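# Put the orange into the foam net sleeve

## Task

Get the orange inside the foam net sleeve; tugging on the net hard enough to rip it counts against the result.

## Robot and tools

Robot: two six-joint arms with parallel grippers, left_arm (on the +y side of the table) and right_arm. Calibrated bases in the scene frame: left_arm at (+0.031, +0.281, 0) m, right_arm at (-0.052, -0.358, 0) m, both turned almost not at all about z. Joint limits (rad), base outward: waist -2.618..3.054, shoulder 0..3.142, elbow 0..3.142 (fully straight at 2.901), wrist pitch -1.571..1.571, wrist yaw -1.571..1.571, wrist roll -2.094..2.094. A camera stand sits behind the arms.

Frames: the scene frame has its origin at table-top height halfway between the nominal bases, +x pointing out over the table, +z up. Each arm reports its hand pose, velocities, targets and wrist-camera pose in its own base frame; fixed cameras and the table use the scene frame. Commanded offsets are taken along the current Hand target's own axes. On a gripper, +z runs along the fingers and the fingers separate along y; end_effector_position is the spot between the pads, roughly 1 cm short of the tips. Reported positions and orientations can be a few cm off, worse at long reach.

execute_actions(actions, cameras): actions is a list of actions; each action is a table of 1 to 15 rows, one row per 1/30 s step, and a table with fewer rows keeps its final row until step 15. Every row has 14 numbers in [-1, 1]: left_arm dx, dy, dz, rx, ry, rz, opening, then right_arm the same seven. The six pose numbers are an offset, not a pose: measured from that arm's Hand target as it was when the action began, along that target's axes, and every row in the action is measured from that same start. Scale: 1.0 = 0.6 m or 180 degrees; rx, ry, rz form one rotation vector. Since each new action starts from the updated Hand target, sending the same offset twice moves twice. Opening is absolute: +1 fully open (0.094 m), -1 shut; 0 means half open, so always resend the opening you want. Six zeros asks for no new pose (but still re-requests the Hand target if the hand sagged short). An empty actions list returns state plus images.

move(target, speed, blend, opening_speed, grip_force, blocking, cameras): target is one 14-number row laid out as above, or a list of up to 15 such rows; every row is an offset from the Hand targets at the start of the move, not from the row before. Paths are straight lines, ending together, capped at 10 s total. speed: path top speed in m/s, 0.002 to 2.9, default 0.25 (rotation up to twice that in rad/s); one value or one per target. blend: corner rounding in m for lists, default 0 (stop at each). opening_speed: rate of the finger command per second on the -1..1 scale, at least 0.2; use a slow value to close gently. grip_force: per-pad force cap in N, 10 to 50, one value or one per arm; it persists, and low values close slowly. blocking=false returns after about 0.5 s while the move continues. The result adds a move: line (done, off_target, moving, held, fault) and which limits acted (paced = pose clipped, held = steps withheld). Moves do not avoid obstacles or the other arm.

wait(seconds 0..3600, cameras) lets time pass with no new commands; stop(cameras) brakes a running move. zoom_image(camera, region=[x0, y0, x1, y1] pixels, at most 504 by 504) enlarges part of a camera's newest image. finished_scene(scene) ends scene 1 or 2 and cannot be undone; the orange must stay inside the sleeve with the robot off it.

Cameras (all 672x504): cam_head_left, cam_head_right, cam_high, cam_low, cam_left_wrist, cam_right_wrist. Images arrive only on an empty actions list or when requested via cameras.

Result lines: Hand target (the last commanded pose after clipping; next offsets start here), end_effector_position and end_effector_quat_wxyz (arm base frame), Joint positions (last value = gripper opening in m), grip_measured (opening on the -1..1 scale, a bit wide when empty), Joint torques, Joint velocities (may say within noise or be omitted), Tool commands, step readings of hand position, and MOTOR HOT or FAULT lines.

Cautions: each step the orientation command is clipped to 40 degrees from the measured one; hands sag or fall short under friction and weight, so check position and tilt after each move and send the missing distance as a new offset. Keep paths away from an arm's own base to avoid elbow swings. A blocked arm keeps pushing until commanded back. Never let the grippers or arms press or knock each other, and never grip the other arm's fingers. Avoid fast contacts, slams, hard pushes against fixed items and dropping things; anything left off the table fails the scene. To protect the net, close slowly with modest grip_force and avoid strong pulls on the sleeve. Long stretched holds heat motors: at 90 °C the arm folds and stops for the scene. Thinking time lets the scene run, and holding or released objects may be nudged by outside pushes.

Each tool is called after "Request:" in YAML: its name, and indented under it one key for each argument.

## Session

Request:
execute_actions:
  actions: []

Scene clock: 0.00 s.
left_arm: end_effector_position=(+0.2624, -0.2644, +0.3189) grip_measured=-0.971 end_effector_quat_wxyz=(+0.335, +0.087, +0.686, -0.640) | right_arm: end_effector_position=(+0.3535, +0.2599, +0.3179) grip_measured=-0.971 end_effector_quat_wxyz=(+0.716, -0.621, +0.314, +0.052)
Joint positions: left_arm=[-0.466 1.114 0.699 0.475 0.747 -1.004 0.001] | right_arm=[0.334 1.441 0.935 0.554 -0.841 -0.996 0.001]
Joint velocities: within noise
Joint torques (N m): no reading
Heat: left arm: 24 °C; right arm: 24 °C.
Hand target: left_arm +0.2623, -0.2638, +0.3256; +0.342, +0.090, +0.680, -0.642 | right_arm +0.3537, +0.2591, +0.3210; +0.717, -0.620, +0.313, +0.050
Tool commands: left_gripper/opening=-1.0 right_gripper/opening=-1.0
camera_calibration:
cam_left_wrist: T_world_to_cam=[[-0.52096, -0.18566, 0.83315, -0.1789], [-0.85344, 0.09548, -0.51237, 0.45046], [0.01558, -0.97796, -0.20819, -0.10592]] pos_world=[0.2929, -0.17981, 0.3578]
cam_right_wrist: T_world_to_cam=[[0.45651, -0.21086, 0.86437, -0.38247], [0.54119, -0.70531, -0.45788, 0.16979], [0.7062, 0.67682, -0.20786, -0.26587]] pos_world=[0.27047, 0.21905, 0.35308]

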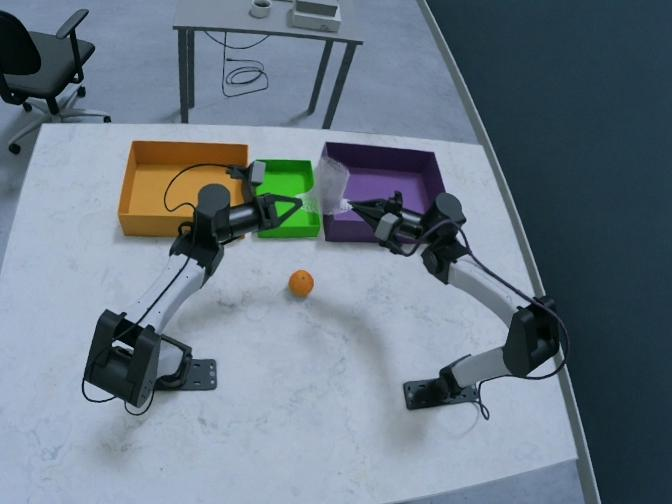

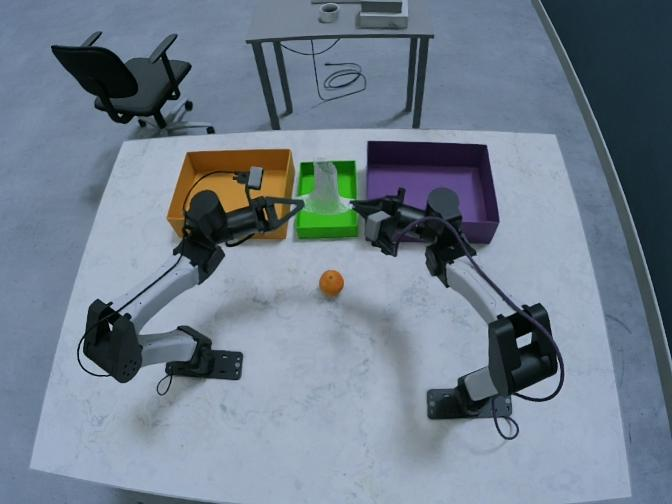

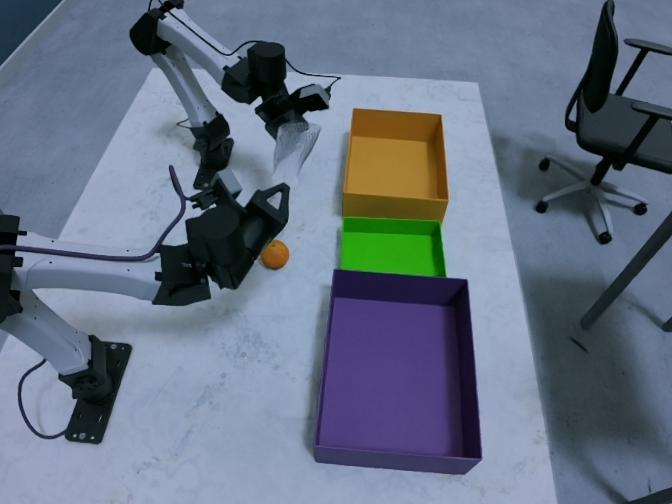

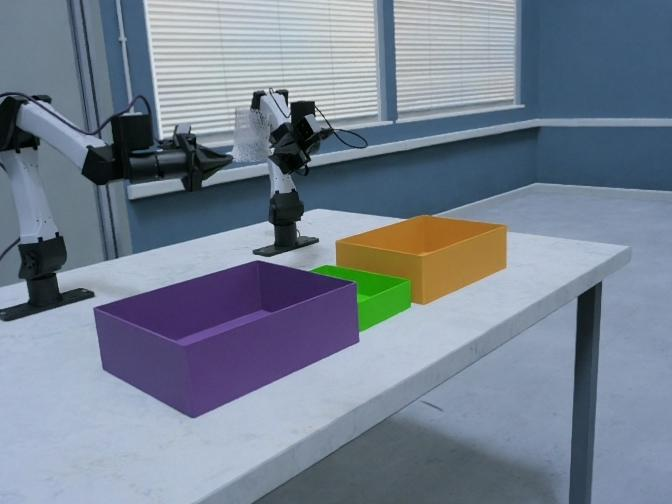

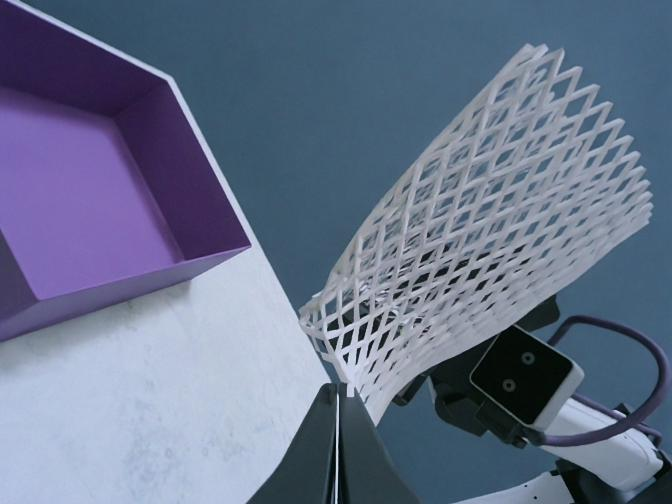

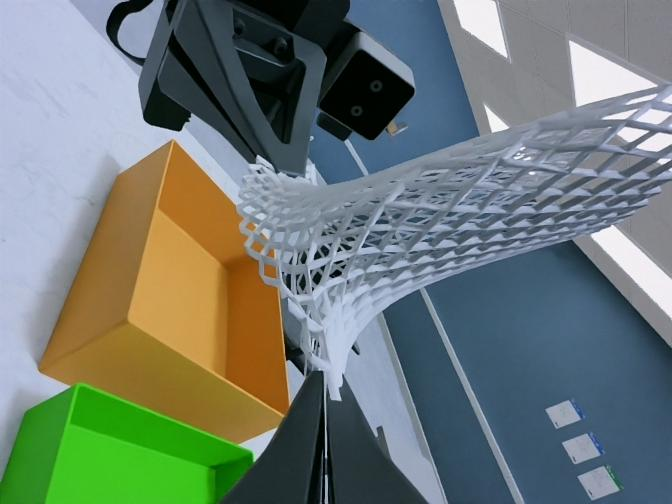

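Request:
move:
  target: [0.2798,0.2715,-0.0363,-0.067,0.048,0,-1,0.1263,0.3615,-0.038,-0.071,0.042,0,-1]
  speed: 0.07
  cameras: ["cam_head_right","cam_left_wrist","cam_right_wrist"]

Scene clock: 41.73 s.
left_arm: end_effector_position=(+0.2199, -0.2716, +0.0980) grip_measured=-0.971 end_effector_quat_wxyz=(+0.292, +0.103, +0.766, -0.564) | right_arm: end_effector_position=(+0.3079, +0.2645, +0.1068) grip_measured=-0.971 end_effector_quat_wxyz=(-0.631, +0.695, -0.342, -0.043)
Joint positions: left_arm=[-0.6 1.561 0.189 1.133 0.613 -0.819 0.001] | right_arm=[0.414 1.72 0.474 0.971 -0.749 -1.235 0.001]
Joint torques (N m): left_arm=[-0.53 -3.36 3.93 2.14 -0.05 0.2] | right_arm=[0.38 -4.21 4.23 1.84 0.03 0.04]
Heat: left arm: 29 °C; right arm: 30 °C.
Hand target: left_arm +0.2203, -0.2705, +0.0946; +0.298, +0.102, +0.768, -0.558 | right_arm +0.3060, +0.2630, +0.0952; -0.622, +0.698, -0.352, -0.043
Off the commanded pose: left_arm 0.004 m, 1 deg | right_arm 0.012 m, 2 deg.
move: off_target (right_arm)
cam_left_wrist: T_world_to_cam=[[-0.45986, -0.36596, 0.80907, -0.07835], [-0.88774, 0.21103, -0.40912, 0.33039], [-0.02102, -0.90639, -0.42192, -0.10989]] pos_world=[0.25496, -0.198, 0.1522]
cam_right_wrist: T_world_to_cam=[[0.52226, -0.01777, 0.8526, -0.24827], [0.51667, -0.7888, -0.33292, 0.11741], [0.67845, 0.61439, -0.40278, -0.23485]] pos_world=[0.22833, 0.23249, 0.15617]

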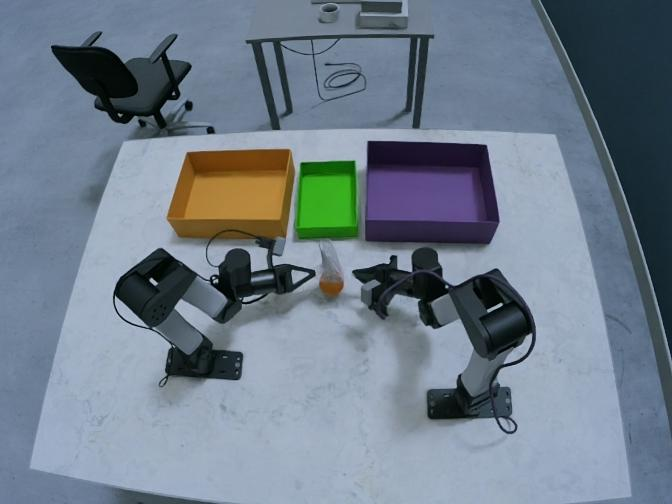

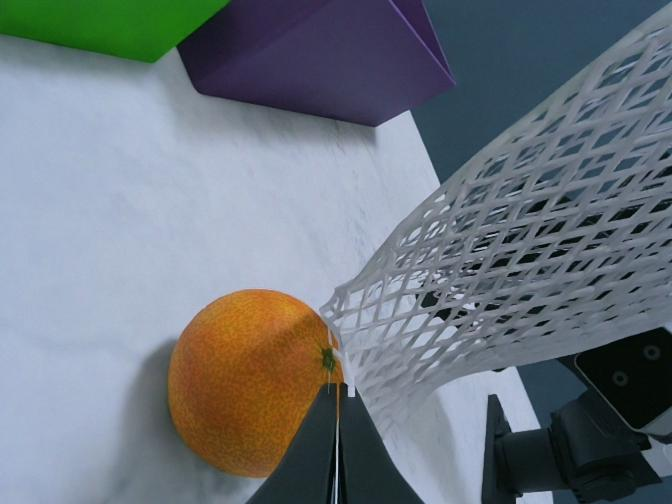

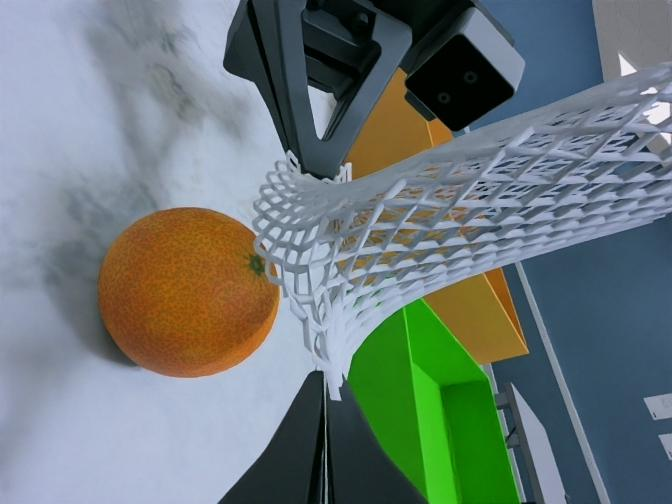

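Request:
move:
  target:
    - [0.032,0.0582,0.011,0,0,0,-1,0.036,0.0523,0.0218,0,0,0,-1]
    - [0.0577,0.094,0.02,-0.09,0.064,0,-1,0.0584,0.09,0.0318,-0.095,0.056,0,-1]
    - [0.0749,0.1179,0.026,-0.203,0.146,0,-1,0.0733,0.1151,0.0385,-0.215,0.128,0,-1]
  speed: 0.04
  blend: 0.005
  cameras: ["cam_left_wrist","cam_right_wrist"]

Scene clock: 77.10 s.
left_arm: end_effector_position=(+0.2265, -0.2743, +0.0229) grip_measured=-0.972 end_effector_quat_wxyz=(+0.162, +0.126, +0.928, -0.309) | right_arm: end_effector_position=(+0.3124, +0.2720, +0.0229) grip_measured=-0.972 end_effector_quat_wxyz=(-0.337, +0.843, -0.419, -0.022)
Joint positions: left_arm=[-0.727 1.552 0.603 0.028 0.317 -0.565 0.001] | right_arm=[0.562 1.788 0.898 -0.089 -0.375 -1.541 0.001]
Joint torques (N m): left_arm=[-0.58 -3.97 6.97 0.96 -0.12 0.18] | right_arm=[0.47 -5.74 8.25 0.83 0.05 -0.01]
Heat: left arm: 29 °C; right arm: 29 °C.
Hand target: left_arm +0.2241, -0.2675, +0.0122; +0.150, +0.125, +0.939, -0.283 (not the last commanded pose) | right_arm +0.3099, +0.2659, +0.0130; -0.308, +0.849, -0.428, -0.021 (not the last commanded pose)
Off the commanded pose: left_arm 0.015 m, 7 deg | right_arm 0.014 m, 7 deg.
move: off_target (left_arm, right_arm; path cut at 10 s); path passed 2 of 3 targets
cam_left_wrist: T_world_to_cam=[[-0.3079, -0.79689, 0.51978, -0.16155], [-0.93662, 0.34986, -0.01845, 0.34636], [-0.16715, -0.49252, -0.8541, 0.01273]] pos_world=[0.2768, -0.24365, 0.10123]
cam_right_wrist: T_world_to_cam=[[0.71508, 0.43614, 0.5463, -0.35563], [0.47593, -0.87615, 0.07651, 0.12012], [0.51201, 0.20529, -0.83409, -0.10325]] pos_world=[0.25, 0.28154, 0.09897]

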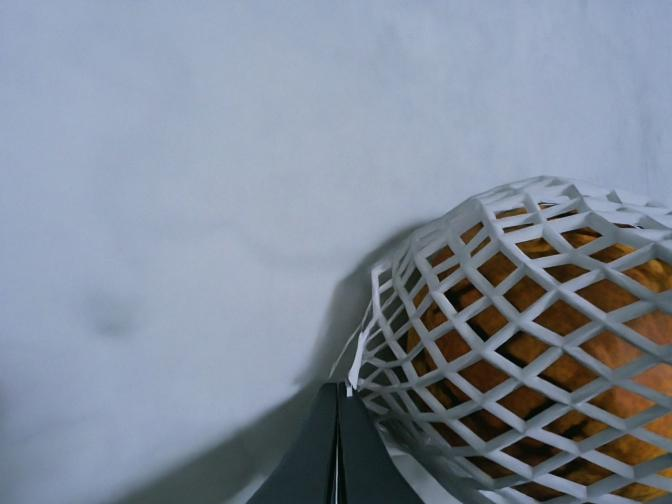

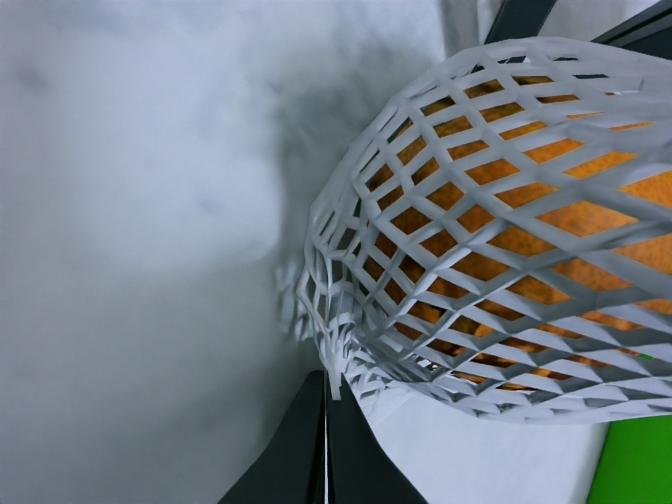

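Request:
move:
  target:
    - [-0.0066,-0.0092,-0.0144,0,0,0,-1,-0.0054,-0.0091,-0.015,0,0,0,-1]
    - [-0.0066,-0.0092,-0.0144,0,0,0,-0.65,-0.0054,-0.0091,-0.015,0,0,0,-0.65]
    - [-0.0066,-0.0092,-0.19,0,0,0,-0.65,-0.0054,-0.0091,-0.19,0,0,0,-0.65]
  speed: 0.06
  opening_speed: 0.4
  cameras: ["cam_head_right","cam_left_wrist","cam_right_wrist"]

Scene clock: 88.87 s.
left_arm: end_effector_position=(+0.1979, -0.2053, +0.0950) grip_measured=-0.652 end_effector_quat_wxyz=(+0.139, +0.120, +0.944, -0.274) | right_arm: end_effector_position=(+0.2811, +0.2075, +0.0933) grip_measured=-0.652 end_effector_quat_wxyz=(-0.293, +0.851, -0.435, -0.030)
Joint positions: left_arm=[-0.589 1.157 0.697 -0.587 0.357 -0.432 0.016] | right_arm=[0.441 1.485 0.951 -0.577 -0.398 -1.661 0.016]
Joint torques (N m): left_arm=[0.34 -4.34 9.26 1.15 0.33 0.17] | right_arm=[-0.46 -7.02 10.18 0.96 -0.38 -0.01]
Heat: left arm: 28 °C; right arm: 29 °C.
Hand target: left_arm +0.2019, -0.2077, +0.1069; +0.150, +0.125, +0.939, -0.283 | right_arm +0.2859, +0.2089, +0.1090; -0.309, +0.849, -0.428, -0.021
Off the commanded pose: left_arm 0.013 m, 2 deg | right_arm 0.016 m, 2 deg.
move: off_target (left_arm, right_arm)
cam_left_wrist: T_world_to_cam=[[-0.2765, -0.83958, 0.46761, -0.16289], [-0.94023, 0.33699, 0.04908, 0.2884], [-0.19878, -0.42609, -0.88257, 0.12605]] pos_world=[0.25118, -0.18024, 0.17326]
cam_right_wrist: T_world_to_cam=[[0.75091, 0.46386, 0.47007, -0.35238], [0.47046, -0.87526, 0.11217, 0.07117], [0.46347, 0.13692, -0.87547, 0.0165]] pos_world=[0.22348, 0.22349, 0.17211]

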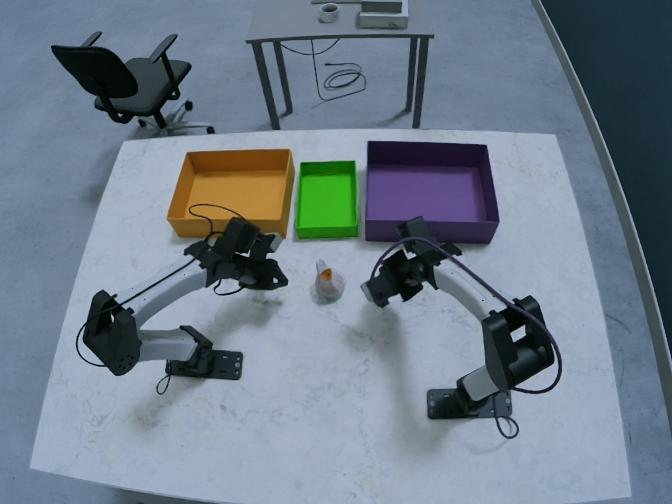

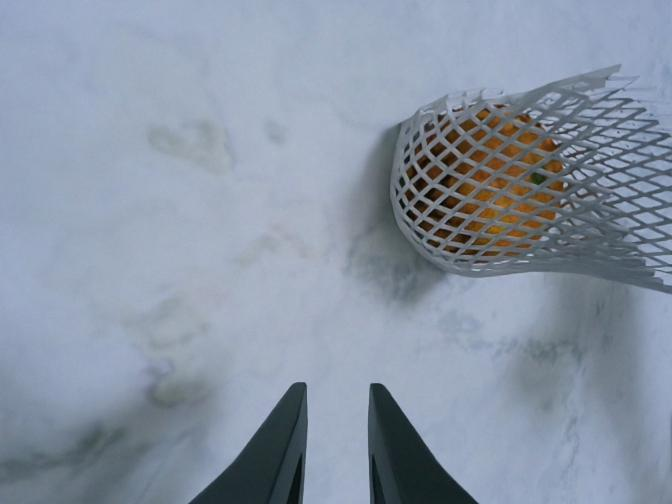

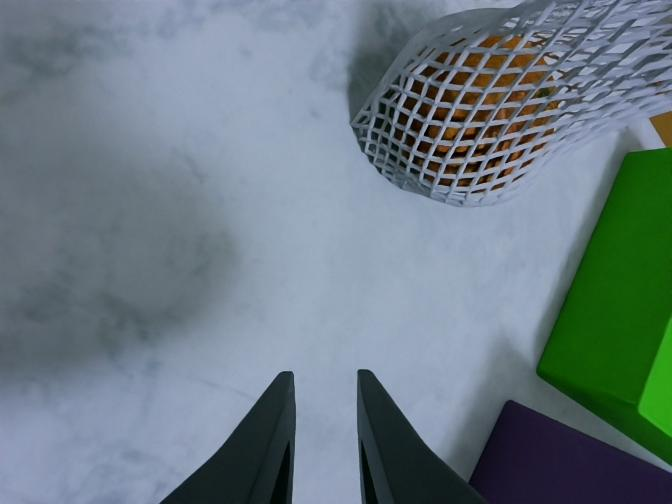

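Request:
finished_scene:
  scene: 2

The scene is finished: the task was done.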